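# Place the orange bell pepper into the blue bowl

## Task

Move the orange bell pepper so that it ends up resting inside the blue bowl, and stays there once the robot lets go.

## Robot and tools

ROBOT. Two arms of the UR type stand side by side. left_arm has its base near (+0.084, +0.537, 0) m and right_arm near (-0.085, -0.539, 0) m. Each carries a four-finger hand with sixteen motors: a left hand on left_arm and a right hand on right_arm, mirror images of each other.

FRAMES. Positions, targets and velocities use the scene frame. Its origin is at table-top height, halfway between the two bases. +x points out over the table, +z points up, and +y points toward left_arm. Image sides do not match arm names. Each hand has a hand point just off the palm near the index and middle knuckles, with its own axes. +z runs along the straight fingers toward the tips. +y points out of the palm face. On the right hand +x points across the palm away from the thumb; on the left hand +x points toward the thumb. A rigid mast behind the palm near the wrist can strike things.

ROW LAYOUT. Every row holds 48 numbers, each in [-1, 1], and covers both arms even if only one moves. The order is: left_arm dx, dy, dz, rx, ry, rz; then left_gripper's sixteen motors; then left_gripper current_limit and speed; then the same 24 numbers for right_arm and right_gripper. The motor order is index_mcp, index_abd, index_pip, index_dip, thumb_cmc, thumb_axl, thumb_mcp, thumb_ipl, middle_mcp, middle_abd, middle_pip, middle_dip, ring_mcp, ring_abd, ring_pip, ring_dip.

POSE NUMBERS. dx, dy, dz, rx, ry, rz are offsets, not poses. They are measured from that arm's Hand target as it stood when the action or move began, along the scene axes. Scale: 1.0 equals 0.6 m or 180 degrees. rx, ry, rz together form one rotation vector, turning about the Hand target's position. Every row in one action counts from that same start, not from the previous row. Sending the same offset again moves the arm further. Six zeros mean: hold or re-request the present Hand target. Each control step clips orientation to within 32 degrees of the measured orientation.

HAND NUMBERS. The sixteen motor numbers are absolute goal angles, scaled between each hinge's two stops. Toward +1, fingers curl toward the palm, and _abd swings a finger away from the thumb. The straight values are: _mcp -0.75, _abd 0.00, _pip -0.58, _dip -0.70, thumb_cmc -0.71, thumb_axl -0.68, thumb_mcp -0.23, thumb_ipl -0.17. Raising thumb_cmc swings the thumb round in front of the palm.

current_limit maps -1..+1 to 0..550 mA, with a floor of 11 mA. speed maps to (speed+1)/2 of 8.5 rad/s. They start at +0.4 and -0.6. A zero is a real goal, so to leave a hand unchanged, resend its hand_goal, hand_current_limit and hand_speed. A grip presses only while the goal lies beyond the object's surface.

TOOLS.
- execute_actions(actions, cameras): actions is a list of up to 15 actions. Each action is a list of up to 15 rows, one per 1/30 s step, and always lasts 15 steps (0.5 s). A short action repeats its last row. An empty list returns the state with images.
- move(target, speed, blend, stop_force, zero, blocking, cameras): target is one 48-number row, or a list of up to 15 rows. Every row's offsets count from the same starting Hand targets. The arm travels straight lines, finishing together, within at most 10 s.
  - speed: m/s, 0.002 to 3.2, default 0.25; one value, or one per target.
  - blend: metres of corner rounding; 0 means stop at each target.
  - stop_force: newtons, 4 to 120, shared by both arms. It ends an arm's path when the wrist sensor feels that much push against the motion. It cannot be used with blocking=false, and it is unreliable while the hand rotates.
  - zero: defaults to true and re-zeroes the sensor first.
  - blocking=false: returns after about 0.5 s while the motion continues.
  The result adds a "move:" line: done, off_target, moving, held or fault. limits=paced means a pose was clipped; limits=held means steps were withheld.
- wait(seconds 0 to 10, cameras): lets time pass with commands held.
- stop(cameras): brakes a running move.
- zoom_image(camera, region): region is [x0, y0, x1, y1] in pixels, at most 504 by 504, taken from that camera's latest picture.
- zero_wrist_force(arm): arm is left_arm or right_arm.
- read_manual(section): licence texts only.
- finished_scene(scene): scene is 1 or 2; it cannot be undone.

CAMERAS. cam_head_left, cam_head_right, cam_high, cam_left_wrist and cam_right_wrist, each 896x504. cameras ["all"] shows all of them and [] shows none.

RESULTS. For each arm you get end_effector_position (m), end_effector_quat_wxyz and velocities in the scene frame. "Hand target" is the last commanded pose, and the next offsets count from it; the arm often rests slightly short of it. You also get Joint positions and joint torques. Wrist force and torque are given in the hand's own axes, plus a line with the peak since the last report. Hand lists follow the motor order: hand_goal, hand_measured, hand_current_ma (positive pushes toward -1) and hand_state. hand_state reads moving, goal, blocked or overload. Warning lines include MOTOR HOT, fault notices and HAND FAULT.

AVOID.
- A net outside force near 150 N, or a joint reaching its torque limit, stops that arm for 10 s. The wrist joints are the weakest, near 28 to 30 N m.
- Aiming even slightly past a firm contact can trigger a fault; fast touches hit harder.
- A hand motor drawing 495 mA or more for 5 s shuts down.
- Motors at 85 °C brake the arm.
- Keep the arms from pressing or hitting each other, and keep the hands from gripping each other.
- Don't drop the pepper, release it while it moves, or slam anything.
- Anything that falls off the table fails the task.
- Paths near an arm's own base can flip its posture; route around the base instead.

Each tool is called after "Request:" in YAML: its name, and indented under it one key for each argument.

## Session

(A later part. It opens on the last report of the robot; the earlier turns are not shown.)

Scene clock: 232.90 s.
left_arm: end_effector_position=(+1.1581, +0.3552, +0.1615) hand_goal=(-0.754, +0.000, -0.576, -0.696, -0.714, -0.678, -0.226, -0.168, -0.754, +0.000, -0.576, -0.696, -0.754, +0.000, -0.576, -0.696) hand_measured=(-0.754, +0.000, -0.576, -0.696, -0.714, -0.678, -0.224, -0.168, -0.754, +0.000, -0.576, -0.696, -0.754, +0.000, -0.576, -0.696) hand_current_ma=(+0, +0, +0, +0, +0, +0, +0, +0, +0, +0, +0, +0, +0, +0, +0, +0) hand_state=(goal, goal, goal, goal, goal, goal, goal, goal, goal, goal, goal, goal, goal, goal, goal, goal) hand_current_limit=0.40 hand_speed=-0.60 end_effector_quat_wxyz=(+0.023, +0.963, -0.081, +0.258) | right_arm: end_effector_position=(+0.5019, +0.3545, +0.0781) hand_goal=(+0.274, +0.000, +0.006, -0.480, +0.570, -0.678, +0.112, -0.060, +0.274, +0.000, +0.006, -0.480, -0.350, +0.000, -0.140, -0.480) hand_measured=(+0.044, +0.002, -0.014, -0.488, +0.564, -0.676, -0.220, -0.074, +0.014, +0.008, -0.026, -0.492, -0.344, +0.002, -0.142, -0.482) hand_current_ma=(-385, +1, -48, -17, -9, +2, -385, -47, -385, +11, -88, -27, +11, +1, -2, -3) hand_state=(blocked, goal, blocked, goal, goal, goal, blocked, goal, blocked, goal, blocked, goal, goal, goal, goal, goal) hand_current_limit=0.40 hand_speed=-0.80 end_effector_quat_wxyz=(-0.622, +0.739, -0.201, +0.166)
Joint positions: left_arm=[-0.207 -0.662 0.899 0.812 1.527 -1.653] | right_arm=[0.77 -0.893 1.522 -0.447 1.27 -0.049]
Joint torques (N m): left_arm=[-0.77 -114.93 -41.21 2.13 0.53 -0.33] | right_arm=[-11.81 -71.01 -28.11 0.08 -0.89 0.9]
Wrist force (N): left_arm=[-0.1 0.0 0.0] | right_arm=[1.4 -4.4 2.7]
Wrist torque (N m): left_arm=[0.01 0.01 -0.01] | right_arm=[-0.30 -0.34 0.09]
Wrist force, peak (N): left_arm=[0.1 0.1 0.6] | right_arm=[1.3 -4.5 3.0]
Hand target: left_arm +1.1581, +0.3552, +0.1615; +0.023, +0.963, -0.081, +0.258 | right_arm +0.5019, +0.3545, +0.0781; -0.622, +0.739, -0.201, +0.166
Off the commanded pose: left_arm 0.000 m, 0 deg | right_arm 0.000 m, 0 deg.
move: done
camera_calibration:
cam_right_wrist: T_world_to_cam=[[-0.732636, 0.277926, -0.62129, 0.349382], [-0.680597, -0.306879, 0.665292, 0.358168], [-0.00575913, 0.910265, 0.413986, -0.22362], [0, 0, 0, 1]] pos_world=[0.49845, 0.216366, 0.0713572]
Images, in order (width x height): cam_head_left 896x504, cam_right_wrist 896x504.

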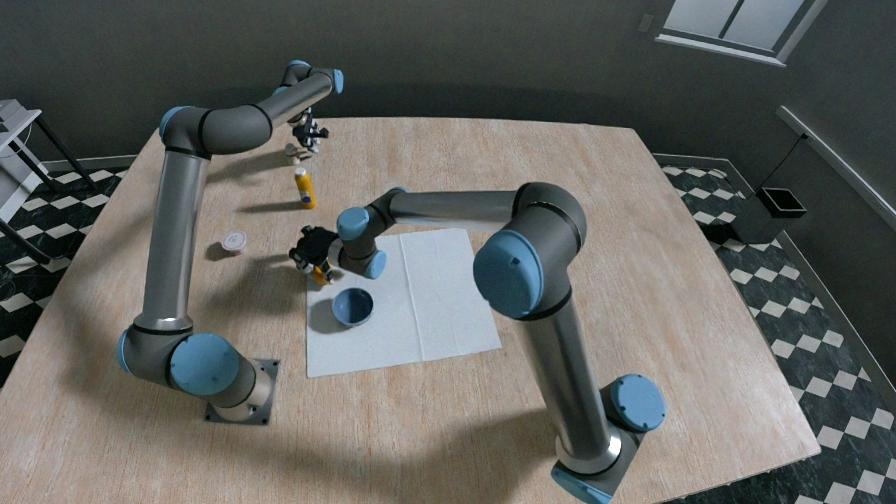

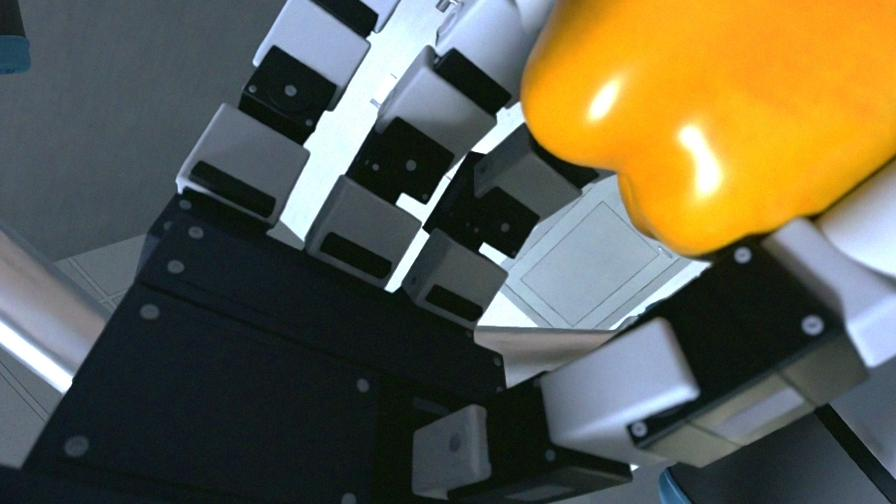

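Request:
move:
  target:
    - [0,0,0,0,0,0,-0.754,0,-0.576,-0.696,-0.714,-0.678,-0.226,-0.168,-0.754,0,-0.576,-0.696,-0.754,0,-0.576,-0.696,0.4,-0.6,0,0,0.1833,0,0,0,0.274,0,0.007,-0.479,0.571,-0.678,0.112,-0.059,0.274,0,0.007,-0.479,-0.35,0,-0.139,-0.479,0.4,-0.8]
    - [0,0,0,0,0,0,-0.754,0,-0.576,-0.696,-0.714,-0.678,-0.226,-0.168,-0.754,0,-0.576,-0.696,-0.754,0,-0.576,-0.696,0.4,-0.6,-0.2183,-0.1983,0.1833,0,0,0,0.274,0,0.007,-0.479,0.571,-0.678,0.112,-0.059,0.274,0,0.007,-0.479,-0.35,0,-0.139,-0.479,0.4,-0.8]
  speed: [0.12,0.2]
  blend: [0.02,0]
  cameras: ["cam_head_left","cam_head_right","cam_high","cam_right_wrist"]

Request:
zoom_image:
  camera: "cam_head_left"
  region: [290, 240, 410, 340]

Request:
zoom_image:
  camera: "cam_head_right"
  region: [290, 240, 410, 340]

Scene clock: 257.70 s.
left_arm: end_effector_position=(+1.1581, +0.3552, +0.1615) hand_goal=(-0.754, +0.000, -0.576, -0.696, -0.714, -0.678, -0.226, -0.168, -0.754, +0.000, -0.576, -0.696, -0.754, +0.000, -0.576, -0.696) hand_measured=(-0.754, +0.000, -0.576, -0.696, -0.714, -0.678, -0.224, -0.168, -0.754, +0.000, -0.576, -0.696, -0.754, +0.000, -0.576, -0.696) hand_current_ma=(+0, +0, +0, +0, +0, +0, +0, +0, +0, +0, +0, +0, +0, +0, +0, +0) hand_state=(goal, goal, goal, goal, goal, goal, goal, goal, goal, goal, goal, goal, goal, goal, goal, goal) hand_current_limit=0.40 hand_speed=-0.60 end_effector_quat_wxyz=(+0.023, +0.963, -0.081, +0.258) | right_arm: end_effector_position=(+0.3709, +0.2356, +0.1882) hand_goal=(+0.274, +0.000, +0.006, -0.480, +0.570, -0.678, +0.112, -0.060, +0.274, +0.000, +0.006, -0.480, -0.350, +0.000, -0.140, -0.480) hand_measured=(+0.058, +0.000, -0.024, -0.498, +0.562, -0.676, -0.220, -0.080, +0.022, +0.008, -0.032, -0.496, -0.344, +0.002, -0.142, -0.482) hand_current_ma=(-385, -1, -79, -42, -17, +3, -385, -71, -385, +12, -105, -36, +12, +1, -2, -3) hand_state=(blocked, goal, blocked, goal, goal, goal, blocked, blocked, blocked, goal, blocked, goal, goal, goal, goal, goal) hand_current_limit=0.40 hand_speed=-0.80 end_effector_quat_wxyz=(-0.622, +0.739, -0.201, +0.166)
Joint positions: left_arm=[-0.207 -0.662 0.899 0.812 1.527 -1.653] | right_arm=[0.771 -1.236 1.846 -0.429 1.271 -0.049]
Joint torques (N m): left_arm=[-0.88 -112.54 -40.58 2.19 0.6 -0.48] | right_arm=[-18.83 -62.48 -31.37 0.98 -1.04 2.08]
Wrist force (N): left_arm=[-0.2 -0.1 0.1] | right_arm=[0.9 0.2 2.2]
Wrist torque (N m): left_arm=[-0.03 0.03 -0.02] | right_arm=[-0.05 -0.29 -0.01]
Wrist force, peak (N): left_arm=[0.0 0.3 0.6] | right_arm=[1.5 -4.4 2.7]
Hand target: left_arm +1.1581, +0.3552, +0.1615; +0.023, +0.963, -0.081, +0.258 | right_arm +0.3709, +0.2355, +0.1881; -0.622, +0.739, -0.201, +0.166
Off the commanded pose: left_arm 0.000 m, 0 deg | right_arm 0.000 m, 0 deg.
move: done
camera_calibration:
cam_right_wrist: T_world_to_cam=[[-0.732571, 0.277972, -0.621347, 0.354912], [-0.680666, -0.307003, 0.665164, 0.159402], [-0.0058587, 0.910209, 0.414107, -0.161704], [0, 0, 0, 1]] pos_world=[0.36755, 0.0974662, 0.181458]
Images, in order (width x height): cam_head_left 896x504, cam_head_right 896x504, cam_high 896x504, cam_right_wrist 896x504.

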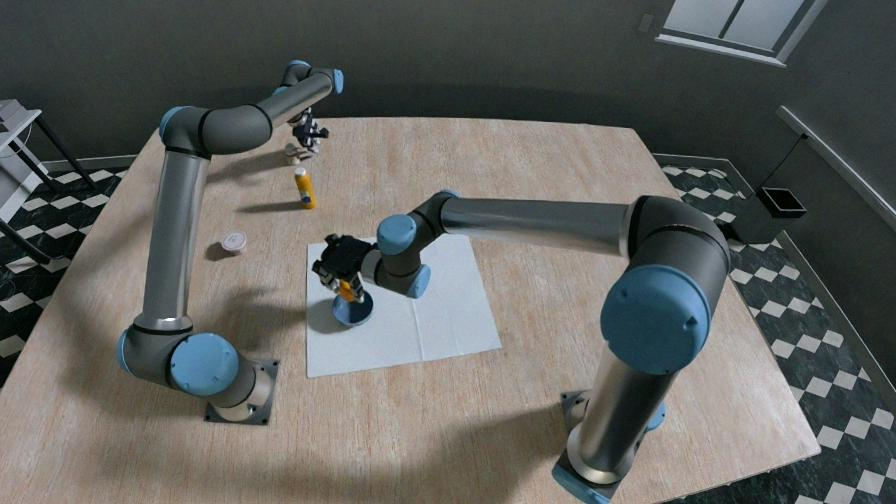

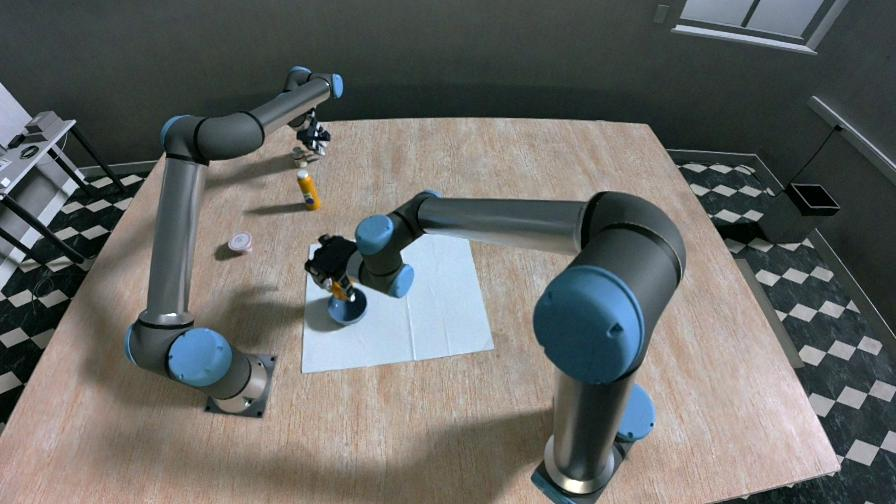

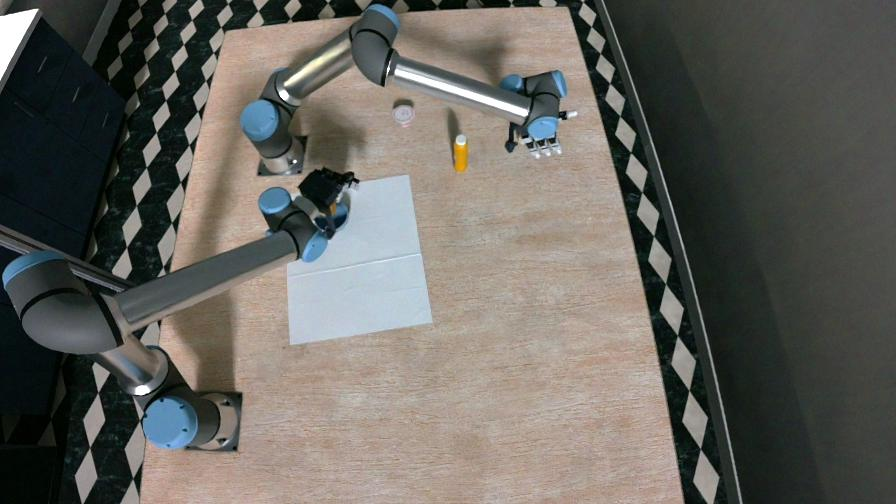

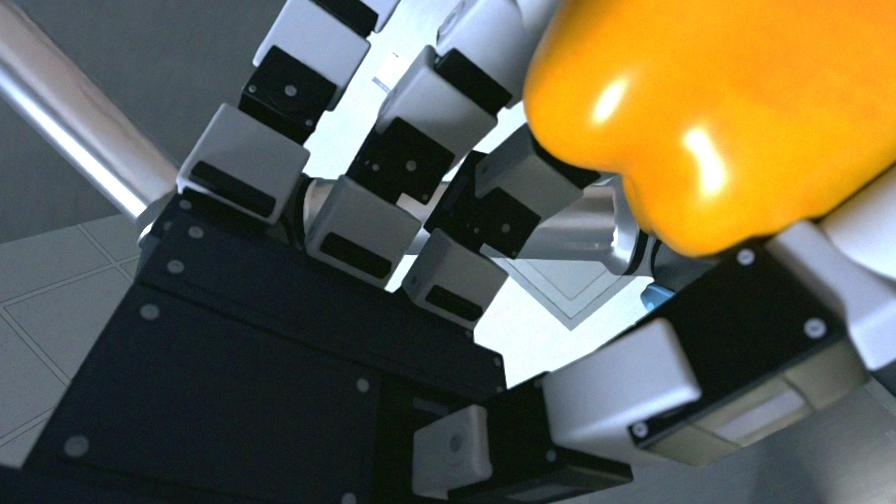

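Scaled by 4.200.

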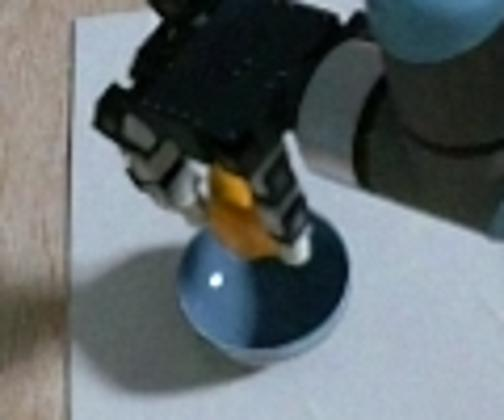

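Scaled by 4.200.

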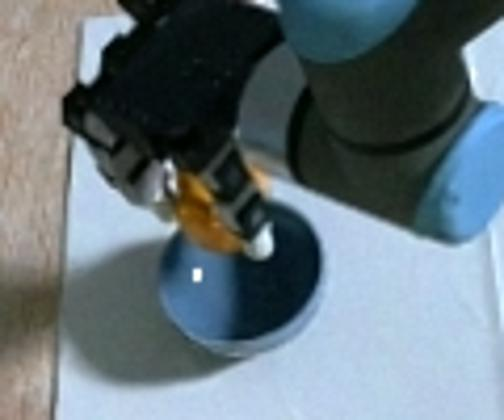

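Request:
move:
  target:
    - [0,0,0,0,0,0,-0.754,0,-0.576,-0.696,-0.714,-0.678,-0.226,-0.168,-0.754,0,-0.576,-0.696,-0.754,0,-0.576,-0.696,0.4,-0.6,0,0.002,-0.105,0,0,0,0.274,0,0.007,-0.479,0.571,-0.678,0.112,-0.059,0.274,0,0.007,-0.479,-0.35,0,-0.139,-0.479,0.4,-0.8]
    - [0,0,0,0,0,0,-0.754,0,-0.576,-0.696,-0.714,-0.678,-0.226,-0.168,-0.754,0,-0.576,-0.696,-0.754,0,-0.576,-0.696,0.4,-0.6,0,0.002,-0.105,0,0,0,0.274,0,0.007,-0.479,0.571,-0.678,0.112,-0.059,-0.35,0,-0.139,-0.479,-0.35,0,-0.139,-0.479,0.4,-0.8]
  speed: 0.12
  cameras: ["cam_head_left","cam_head_right","cam_right_wrist"]

Request:
zoom_image:
  camera: "cam_head_left"
  region: [290, 240, 410, 340]

Request:
zoom_image:
  camera: "cam_head_right"
  region: [290, 240, 410, 340]

Scene clock: 283.37 s.
left_arm: end_effector_position=(+1.1581, +0.3552, +0.1615) hand_goal=(-0.754, +0.000, -0.576, -0.696, -0.714, -0.678, -0.226, -0.168, -0.754, +0.000, -0.576, -0.696, -0.754, +0.000, -0.576, -0.696) hand_measured=(-0.754, +0.000, -0.576, -0.696, -0.714, -0.678, -0.224, -0.168, -0.754, +0.000, -0.576, -0.696, -0.754, +0.000, -0.576, -0.696) hand_current_ma=(+0, +0, +0, +0, +0, +0, +0, +0, +0, +0, +0, +0, +0, +0, +0, +0) hand_state=(goal, goal, goal, goal, goal, goal, goal, goal, goal, goal, goal, goal, goal, goal, goal, goal) hand_current_limit=0.40 hand_speed=-0.60 end_effector_quat_wxyz=(+0.023, +0.963, -0.081, +0.258) | right_arm: end_effector_position=(+0.3710, +0.2367, +0.1251) hand_goal=(+0.274, +0.000, +0.006, -0.480, +0.570, -0.678, +0.112, -0.060, -0.350, +0.000, -0.140, -0.480, -0.350, +0.000, -0.140, -0.480) hand_measured=(+0.138, -0.008, -0.014, -0.490, +0.572, -0.678, -0.110, -0.080, -0.332, +0.004, -0.136, -0.482, -0.344, +0.002, -0.142, -0.482) hand_current_ma=(-385, -13, -49, -22, +4, +1, -385, -70, +46, +4, +5, -4, +12, +1, -2, -3) hand_state=(blocked, goal, blocked, goal, goal, goal, blocked, blocked, goal, goal, goal, goal, goal, goal, goal, goal) hand_current_limit=0.40 hand_speed=-0.80 end_effector_quat_wxyz=(-0.622, +0.739, -0.201, +0.166)
Joint positions: left_arm=[-0.207 -0.662 0.899 0.812 1.527 -1.653] | right_arm=[0.772 -1.169 1.886 -0.535 1.272 -0.049]
Joint torques (N m): left_arm=[-0.25 -111.7 -40.43 2.16 0.63 -0.5] | right_arm=[13.51 -56.72 -35.61 -2.66 -0.9 1.03]
Wrist force (N): left_arm=[0.1 0.0 0.1] | right_arm=[0.2 -3.0 2.0]
Wrist torque (N m): left_arm=[0.00 0.00 -0.01] | right_arm=[-0.31 -0.32 0.09]
Wrist force, peak (N): left_arm=[0.1 -0.2 0.6] | right_arm=[0.3 -3.4 2.2]
Hand target: left_arm +1.1581, +0.3552, +0.1615; +0.023, +0.963, -0.081, +0.258 | right_arm +0.3709, +0.2367, +0.1251; -0.622, +0.739, -0.201, +0.166
Off the commanded pose: left_arm 0.000 m, 0 deg | right_arm 0.000 m, 0 deg.
move: done
camera_calibration:
cam_right_wrist: T_world_to_cam=[[-0.732575, 0.277954, -0.62135, 0.315403], [-0.680662, -0.306854, 0.665237, 0.201687], [-0.00575835, 0.910265, 0.413987, -0.136603], [0, 0, 0, 1]] pos_world=[0.367551, 0.0985656, 0.118358]
Images, in order (width x height): cam_head_left 896x504, cam_head_right 896x504, cam_right_wrist 896x504.

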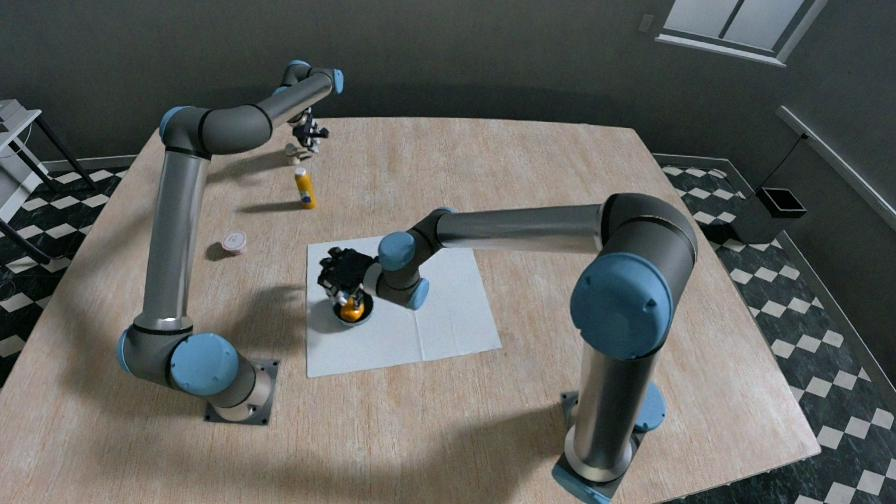

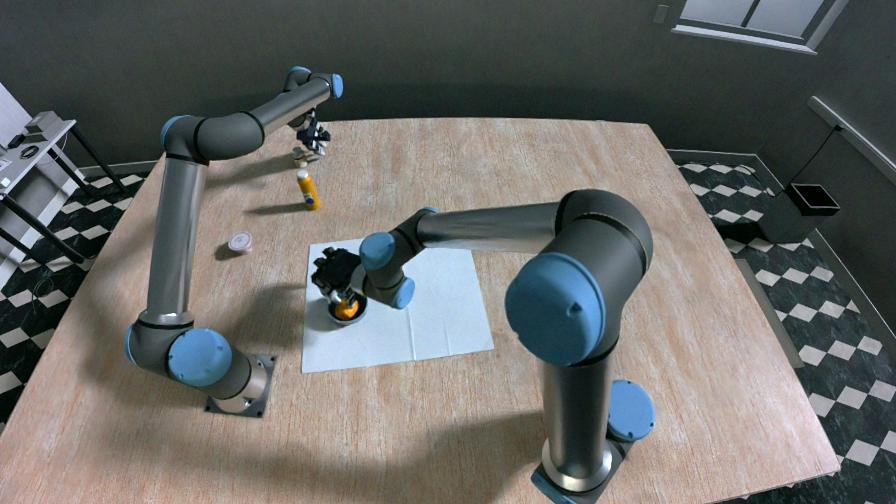

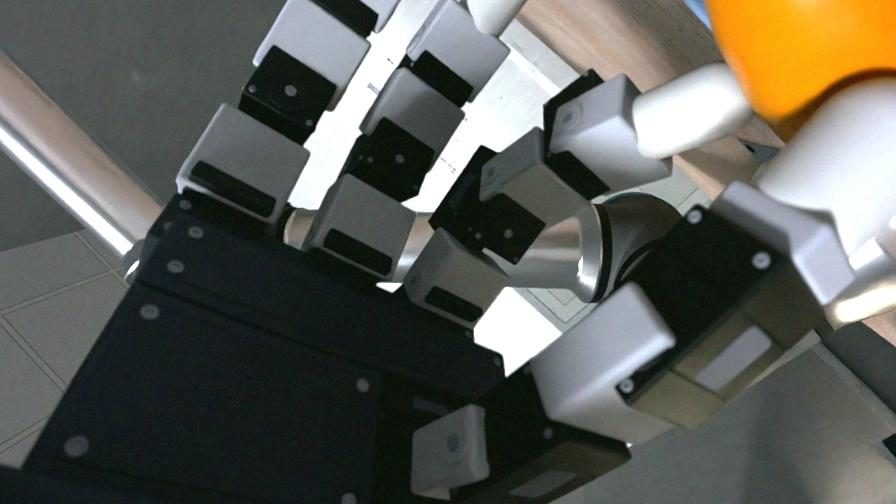

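Scaled by 4.200.

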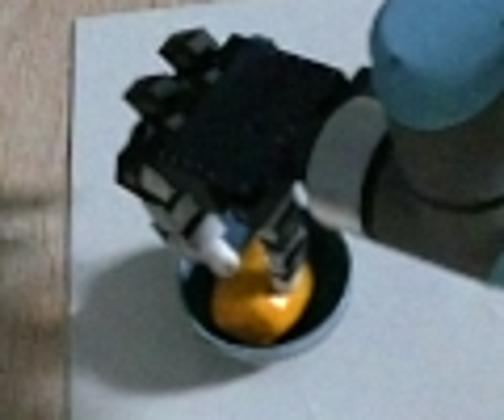

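Scaled by 4.200.

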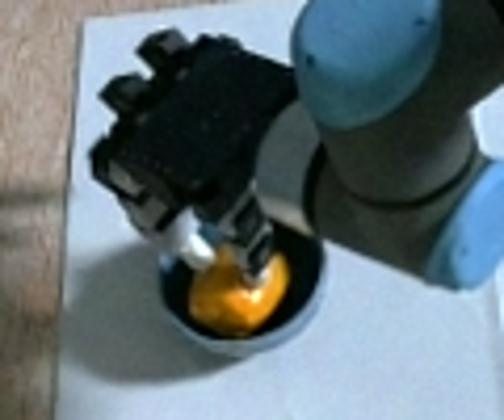

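Request:
move:
  target: [0,0,0,0,0,0,-0.754,0,-0.576,-0.696,-0.714,-0.678,-0.226,-0.168,-0.754,0,-0.576,-0.696,-0.754,0,-0.576,-0.696,0.4,-0.6,0,0,0,0,0,0,-0.1,0,-0.139,-0.479,0.571,-0.678,-0.33,-0.168,-0.35,0,-0.139,-0.479,-0.35,0,-0.139,-0.479,0.4,-0.88]
  speed: 0.12

Request:
move:
  target: [0,0,0,0,0,0,-0.754,0,-0.576,-0.696,-0.714,-0.678,-0.226,-0.168,-0.754,0,-0.576,-0.696,-0.754,0,-0.576,-0.696,0.4,-0.6,0,0,0.22,0,0,0,-0.1,0,-0.139,-0.479,0.571,-0.678,-0.33,-0.168,-0.35,0,-0.139,-0.479,-0.35,0,-0.139,-0.479,0.4,-0.88]
  speed: 0.15
  cameras: ["cam_head_left","cam_head_right","cam_high"]

Request:
zoom_image:
  camera: "cam_head_left"
  region: [290, 240, 410, 340]

Request:
zoom_image:
  camera: "cam_head_right"
  region: [290, 240, 410, 340]

Scene clock: 299.47 s.
left_arm: end_effector_position=(+1.1581, +0.3552, +0.1615) hand_goal=(-0.754, +0.000, -0.576, -0.696, -0.714, -0.678, -0.226, -0.168, -0.754, +0.000, -0.576, -0.696, -0.754, +0.000, -0.576, -0.696) hand_measured=(-0.754, +0.000, -0.576, -0.696, -0.714, -0.678, -0.224, -0.168, -0.754, +0.000, -0.576, -0.696, -0.754, +0.000, -0.576, -0.696) hand_current_ma=(+0, +0, +0, +0, +0, +0, +0, +0, +0, +0, +0, +0, +0, +0, +0, +0) hand_state=(goal, goal, goal, goal, goal, goal, goal, goal, goal, goal, goal, goal, goal, goal, goal, goal) hand_current_limit=0.40 hand_speed=-0.60 end_effector_quat_wxyz=(+0.023, +0.963, -0.081, +0.258) | right_arm: end_effector_position=(+0.3709, +0.2367, +0.1251) hand_goal=(-0.100, +0.000, -0.140, -0.480, +0.570, -0.678, -0.330, -0.168, -0.350, +0.000, -0.140, -0.480, -0.350, +0.000, -0.140, -0.480) hand_measured=(-0.088, -0.002, -0.138, -0.478, +0.570, -0.678, -0.326, -0.166, -0.332, +0.002, -0.136, -0.482, -0.344, +0.002, -0.142, -0.482) hand_current_ma=(+27, -3, +3, +4, +0, +1, +10, +4, +46, +4, +5, -4, +12, +1, -2, -3) hand_state=(goal, goal, goal, goal, goal, goal, goal, goal, goal, goal, goal, goal, goal, goal, goal, goal) hand_current_limit=0.40 hand_speed=-0.88 end_effector_quat_wxyz=(-0.622, +0.739, -0.201, +0.166)
Joint positions: left_arm=[-0.207 -0.662 0.899 0.812 1.527 -1.653] | right_arm=[0.772 -1.169 1.886 -0.535 1.272 -0.049]
Joint torques (N m): left_arm=[0.04 -113.23 -41.36 2.35 0.99 -0.45] | right_arm=[1.88 -53.92 -26.66 -2.24 -1.07 -2.2]
Wrist force (N): left_arm=[0.1 0.0 0.2] | right_arm=[1.3 -1.0 2.2]
Wrist torque (N m): left_arm=[-0.01 0.00 -0.01] | right_arm=[-0.16 -0.36 0.04]
Wrist force, peak (N): left_arm=[-0.1 0.3 0.6] | right_arm=[-0.2 -4.7 2.8]
Hand target: left_arm +1.1581, +0.3552, +0.1615; +0.023, +0.963, -0.081, +0.258 | right_arm +0.3709, +0.2367, +0.1251; -0.622, +0.739, -0.201, +0.166
Off the commanded pose: left_arm 0.000 m, 0 deg | right_arm 0.000 m, 0 deg.
move: done

Scene clock: 300.80 s.
left_arm: end_effector_position=(+1.1581, +0.3552, +0.1615) hand_goal=(-0.754, +0.000, -0.576, -0.696, -0.714, -0.678, -0.226, -0.168, -0.754, +0.000, -0.576, -0.696, -0.754, +0.000, -0.576, -0.696) hand_measured=(-0.754, +0.000, -0.576, -0.696, -0.714, -0.678, -0.224, -0.168, -0.754, +0.000, -0.576, -0.696, -0.754, +0.000, -0.576, -0.696) hand_current_ma=(+0, +0, +0, +0, +0, +0, +0, +0, +0, +0, +0, +0, +0, +0, +0, +0) hand_state=(goal, goal, goal, goal, goal, goal, goal, goal, goal, goal, goal, goal, goal, goal, goal, goal) hand_current_limit=0.40 hand_speed=-0.60 end_effector_quat_wxyz=(+0.023, +0.963, -0.081, +0.258) | right_arm: end_effector_position=(+0.3710, +0.2367, +0.2571) hand_goal=(-0.100, +0.000, -0.140, -0.480, +0.570, -0.678, -0.330, -0.168, -0.350, +0.000, -0.140, -0.480, -0.350, +0.000, -0.140, -0.480) hand_measured=(-0.090, -0.002, -0.138, -0.478, +0.570, -0.678, -0.326, -0.166, -0.334, +0.002, -0.136, -0.482, -0.344, +0.002, -0.142, -0.482) hand_current_ma=(+24, -3, +3, +4, +0, +1, +9, +4, +41, +4, +5, -4, +12, +1, -2, -3) hand_state=(goal, goal, goal, goal, goal, goal, goal, goal, goal, goal, goal, goal, goal, goal, goal, goal) hand_current_limit=0.40 hand_speed=-0.88 end_effector_quat_wxyz=(-0.622, +0.739, -0.201, +0.166)
Joint positions: left_arm=[-0.207 -0.662 0.899 0.812 1.527 -1.653] | right_arm=[0.772 -1.296 1.786 -0.309 1.272 -0.049]
Joint torques (N m): left_arm=[-0.53 -112.78 -40.6 2.34 0.83 -0.47] | right_arm=[8.85 -53.16 -29.85 -1.64 0.26 -2.28]
Wrist force (N): left_arm=[-0.2 0.3 0.2] | right_arm=[1.5 -0.9 1.8]
Wrist torque (N m): left_arm=[0.02 0.03 -0.03] | right_arm=[-0.10 -0.36 0.04]
Wrist force, peak (N): left_arm=[-0.2 -0.1 0.5] | right_arm=[1.2 -2.9 2.4]
Hand target: left_arm +1.1581, +0.3552, +0.1615; +0.023, +0.963, -0.081, +0.258 | right_arm +0.3709, +0.2367, +0.2571; -0.622, +0.739, -0.201, +0.166
Off the commanded pose: left_arm 0.000 m, 0 deg | right_arm 0.000 m, 0 deg.
move: done
Images, in order (width x height): cam_head_left 896x504, cam_head_right 896x504, cam_high 896x504.

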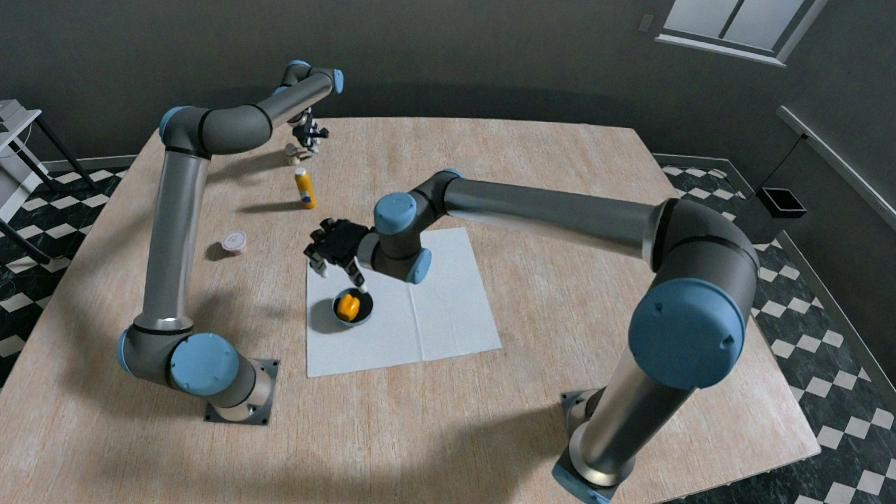

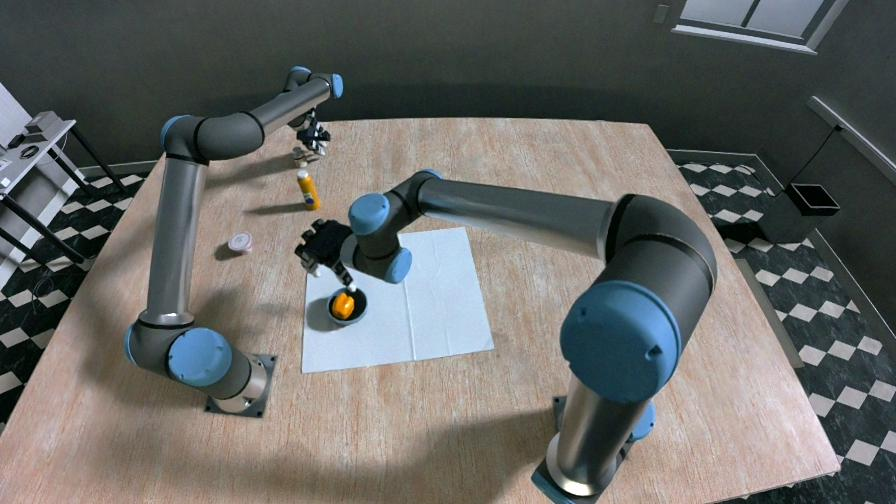

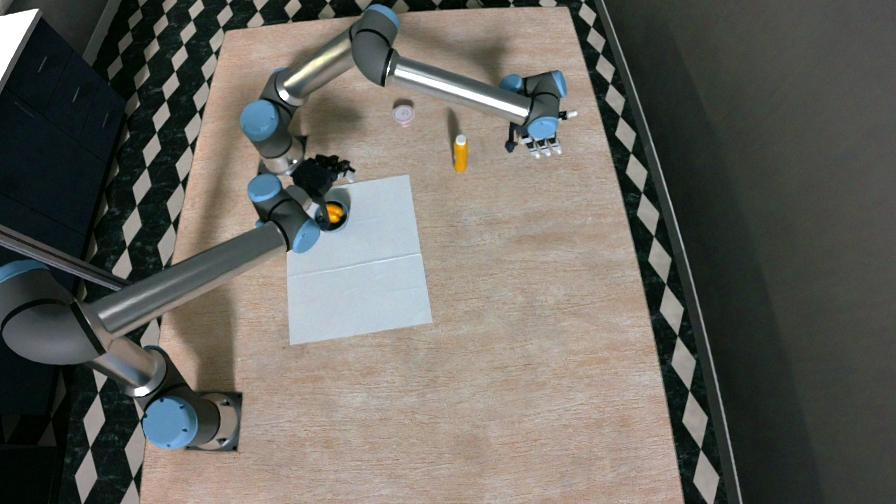

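Scaled by 4.200.

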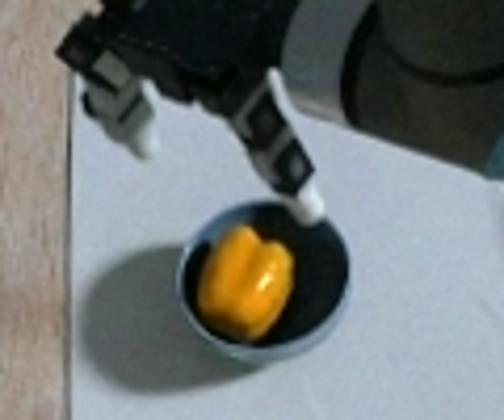

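Scaled by 4.200.

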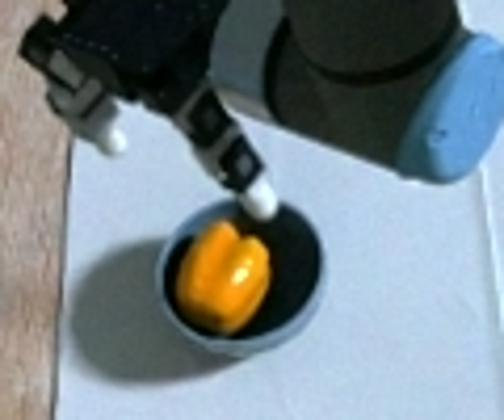

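Pepper rests in the bowl and the hand is clear of both.

Request:
finished_scene:
  scene: 2

The scene is finished: the task was done.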